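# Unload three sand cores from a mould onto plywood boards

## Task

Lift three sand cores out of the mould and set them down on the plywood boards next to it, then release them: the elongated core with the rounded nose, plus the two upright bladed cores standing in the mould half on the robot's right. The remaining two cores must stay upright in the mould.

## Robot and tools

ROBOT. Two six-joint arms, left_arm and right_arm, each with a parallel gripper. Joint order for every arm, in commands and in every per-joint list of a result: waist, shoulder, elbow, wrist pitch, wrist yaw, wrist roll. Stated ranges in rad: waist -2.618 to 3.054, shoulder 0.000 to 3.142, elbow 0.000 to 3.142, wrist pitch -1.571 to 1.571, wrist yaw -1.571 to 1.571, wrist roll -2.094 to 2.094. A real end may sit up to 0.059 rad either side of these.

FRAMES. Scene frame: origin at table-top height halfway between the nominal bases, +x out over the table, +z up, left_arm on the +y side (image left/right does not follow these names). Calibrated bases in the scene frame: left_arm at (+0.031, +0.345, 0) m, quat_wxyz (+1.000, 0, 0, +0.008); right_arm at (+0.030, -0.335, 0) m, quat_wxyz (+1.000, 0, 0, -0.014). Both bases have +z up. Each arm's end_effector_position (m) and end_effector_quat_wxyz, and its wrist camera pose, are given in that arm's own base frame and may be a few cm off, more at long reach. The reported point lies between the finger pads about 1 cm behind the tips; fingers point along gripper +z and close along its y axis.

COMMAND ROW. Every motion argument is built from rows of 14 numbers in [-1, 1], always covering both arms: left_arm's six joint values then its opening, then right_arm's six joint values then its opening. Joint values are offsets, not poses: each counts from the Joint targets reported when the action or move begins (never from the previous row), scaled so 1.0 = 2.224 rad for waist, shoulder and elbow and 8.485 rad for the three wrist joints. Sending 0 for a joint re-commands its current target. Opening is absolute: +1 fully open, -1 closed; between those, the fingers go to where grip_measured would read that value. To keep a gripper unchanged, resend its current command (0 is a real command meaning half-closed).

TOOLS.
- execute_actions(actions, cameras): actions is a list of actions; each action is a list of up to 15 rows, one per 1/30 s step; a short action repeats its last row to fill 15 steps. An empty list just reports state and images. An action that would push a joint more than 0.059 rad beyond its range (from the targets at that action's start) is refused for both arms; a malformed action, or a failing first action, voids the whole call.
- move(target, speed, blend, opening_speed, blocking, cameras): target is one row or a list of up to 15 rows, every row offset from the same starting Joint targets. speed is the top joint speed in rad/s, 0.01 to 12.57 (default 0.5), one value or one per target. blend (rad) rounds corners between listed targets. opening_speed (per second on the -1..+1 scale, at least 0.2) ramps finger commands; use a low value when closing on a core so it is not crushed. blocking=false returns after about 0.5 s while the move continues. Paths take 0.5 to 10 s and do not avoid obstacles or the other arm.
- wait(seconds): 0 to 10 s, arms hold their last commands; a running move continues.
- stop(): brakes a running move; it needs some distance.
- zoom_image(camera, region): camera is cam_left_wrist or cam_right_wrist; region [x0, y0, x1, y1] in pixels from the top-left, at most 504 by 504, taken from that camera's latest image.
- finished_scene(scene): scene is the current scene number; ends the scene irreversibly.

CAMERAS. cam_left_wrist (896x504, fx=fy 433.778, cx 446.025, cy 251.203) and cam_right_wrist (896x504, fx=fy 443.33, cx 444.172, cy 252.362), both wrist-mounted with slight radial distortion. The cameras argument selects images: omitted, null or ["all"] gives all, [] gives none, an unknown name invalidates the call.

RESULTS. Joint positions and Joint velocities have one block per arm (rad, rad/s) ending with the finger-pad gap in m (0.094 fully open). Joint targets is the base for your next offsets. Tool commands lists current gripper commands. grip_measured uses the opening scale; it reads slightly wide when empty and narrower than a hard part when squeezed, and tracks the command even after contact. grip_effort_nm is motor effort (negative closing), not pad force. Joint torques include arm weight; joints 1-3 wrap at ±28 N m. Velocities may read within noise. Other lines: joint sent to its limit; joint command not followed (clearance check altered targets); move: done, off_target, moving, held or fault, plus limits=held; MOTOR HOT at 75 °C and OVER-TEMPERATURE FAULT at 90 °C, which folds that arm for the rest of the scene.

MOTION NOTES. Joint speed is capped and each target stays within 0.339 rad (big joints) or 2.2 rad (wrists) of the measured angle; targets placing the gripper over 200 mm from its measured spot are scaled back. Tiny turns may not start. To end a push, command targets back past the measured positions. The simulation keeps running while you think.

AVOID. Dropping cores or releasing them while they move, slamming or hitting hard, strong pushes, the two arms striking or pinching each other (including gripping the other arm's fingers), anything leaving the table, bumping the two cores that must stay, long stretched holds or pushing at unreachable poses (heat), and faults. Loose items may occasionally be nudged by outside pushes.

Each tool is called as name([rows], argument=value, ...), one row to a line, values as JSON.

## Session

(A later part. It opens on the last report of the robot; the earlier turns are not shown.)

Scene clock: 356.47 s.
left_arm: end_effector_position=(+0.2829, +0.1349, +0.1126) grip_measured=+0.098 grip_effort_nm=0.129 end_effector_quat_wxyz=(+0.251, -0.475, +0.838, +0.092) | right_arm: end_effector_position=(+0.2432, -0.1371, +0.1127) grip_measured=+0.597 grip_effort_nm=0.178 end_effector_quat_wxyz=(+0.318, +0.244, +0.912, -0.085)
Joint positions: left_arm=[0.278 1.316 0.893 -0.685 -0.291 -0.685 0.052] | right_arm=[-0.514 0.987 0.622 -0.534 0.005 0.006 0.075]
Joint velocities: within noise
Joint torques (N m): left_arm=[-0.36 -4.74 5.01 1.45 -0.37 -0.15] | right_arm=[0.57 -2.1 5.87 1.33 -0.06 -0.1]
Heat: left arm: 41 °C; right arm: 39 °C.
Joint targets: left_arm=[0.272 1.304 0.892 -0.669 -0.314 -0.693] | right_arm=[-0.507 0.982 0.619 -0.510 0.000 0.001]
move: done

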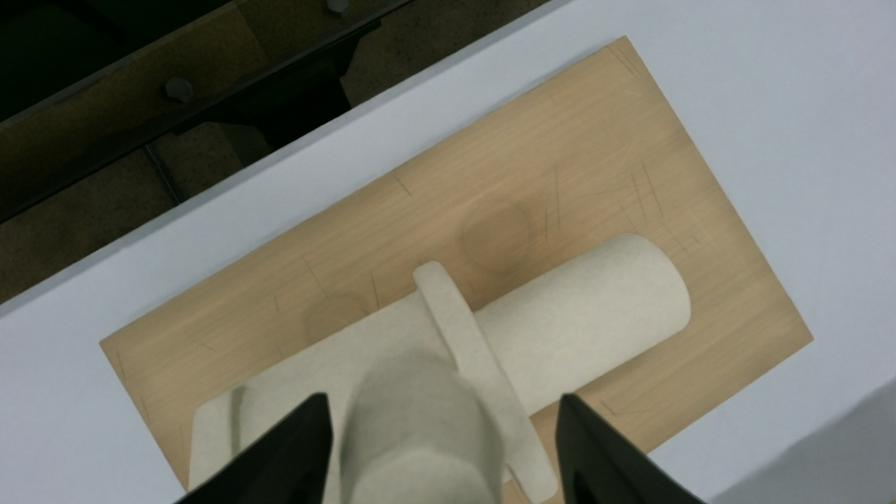

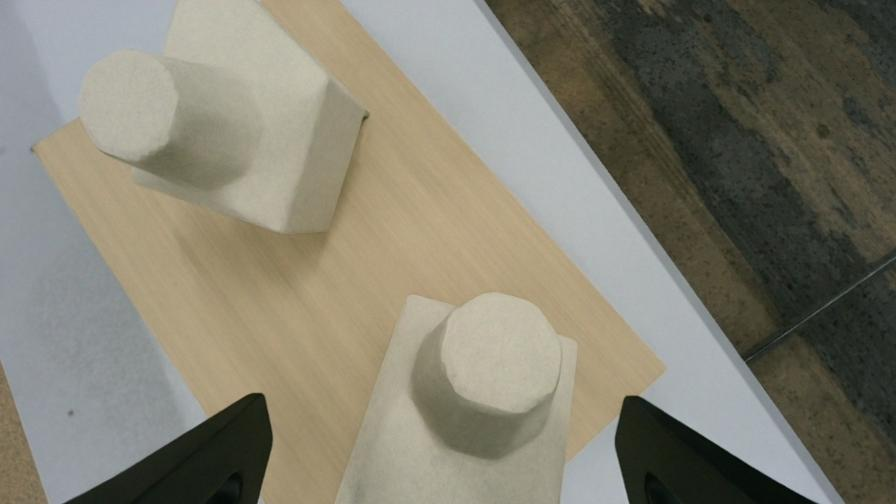

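move([
  [0,0,0,0,0,0,0.8,0,0,0,0,0,0,0.9],
  [0,0,0.157,-0.041,0,0,0.8,0,0,0.157,-0.041,0,0,0.9],
], opening_speed=0.8, speed=0.25)

Scene clock: 362.23 s.
left_arm: end_effector_position=(+0.2841, +0.1355, +0.1940) grip_measured=+0.798 grip_effort_nm=0.149 end_effector_quat_wxyz=(+0.250, -0.476, +0.838, +0.093) | right_arm: end_effector_position=(+0.2418, -0.1363, +0.1932) grip_measured=+0.897 grip_effort_nm=0.173 end_effector_quat_wxyz=(+0.320, +0.243, +0.911, -0.086)
Joint positions: left_arm=[0.278 1.316 1.218 -1.011 -0.293 -0.685 0.084] | right_arm=[-0.514 0.987 0.939 -0.846 0.005 0.006 0.089]
Joint velocities: within noise
Joint torques (N m): left_arm=[-0.46 -4.77 7.1 1.26 -0.37 -0.16] | right_arm=[0.54 -2.02 8.24 0.95 -0.06 -0.1]
Heat: left arm: 40 °C; right arm: 39 °C.
Joint targets: left_arm=[0.272 1.304 1.241 -1.016 -0.313 -0.693] | right_arm=[-0.507 0.982 0.968 -0.857 0.000 0.001]
move: done

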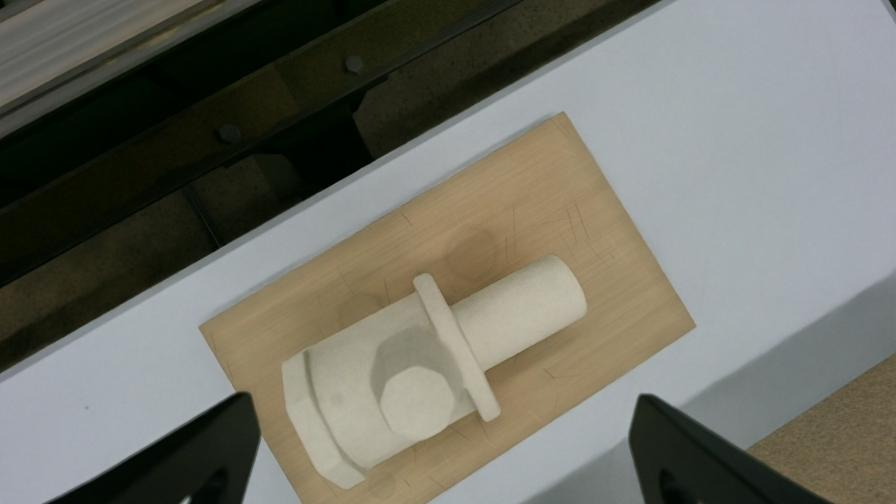

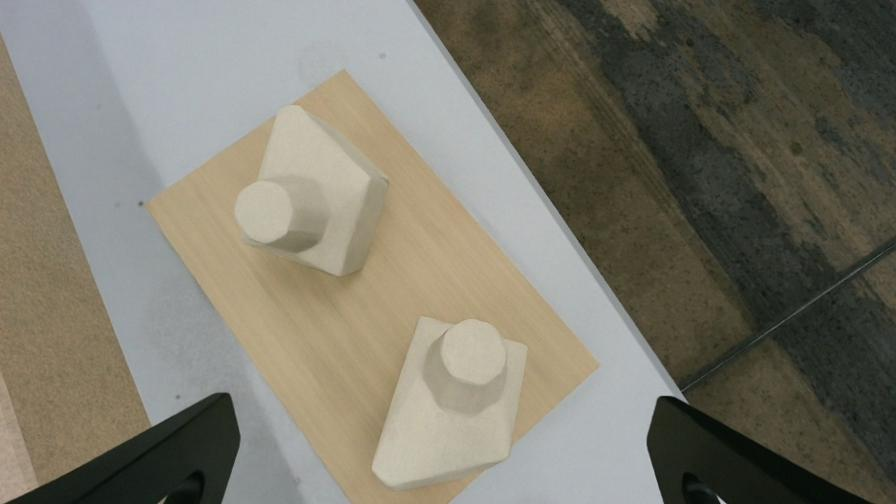

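finished_scene(scene=1)

The scene is finished: the task was done.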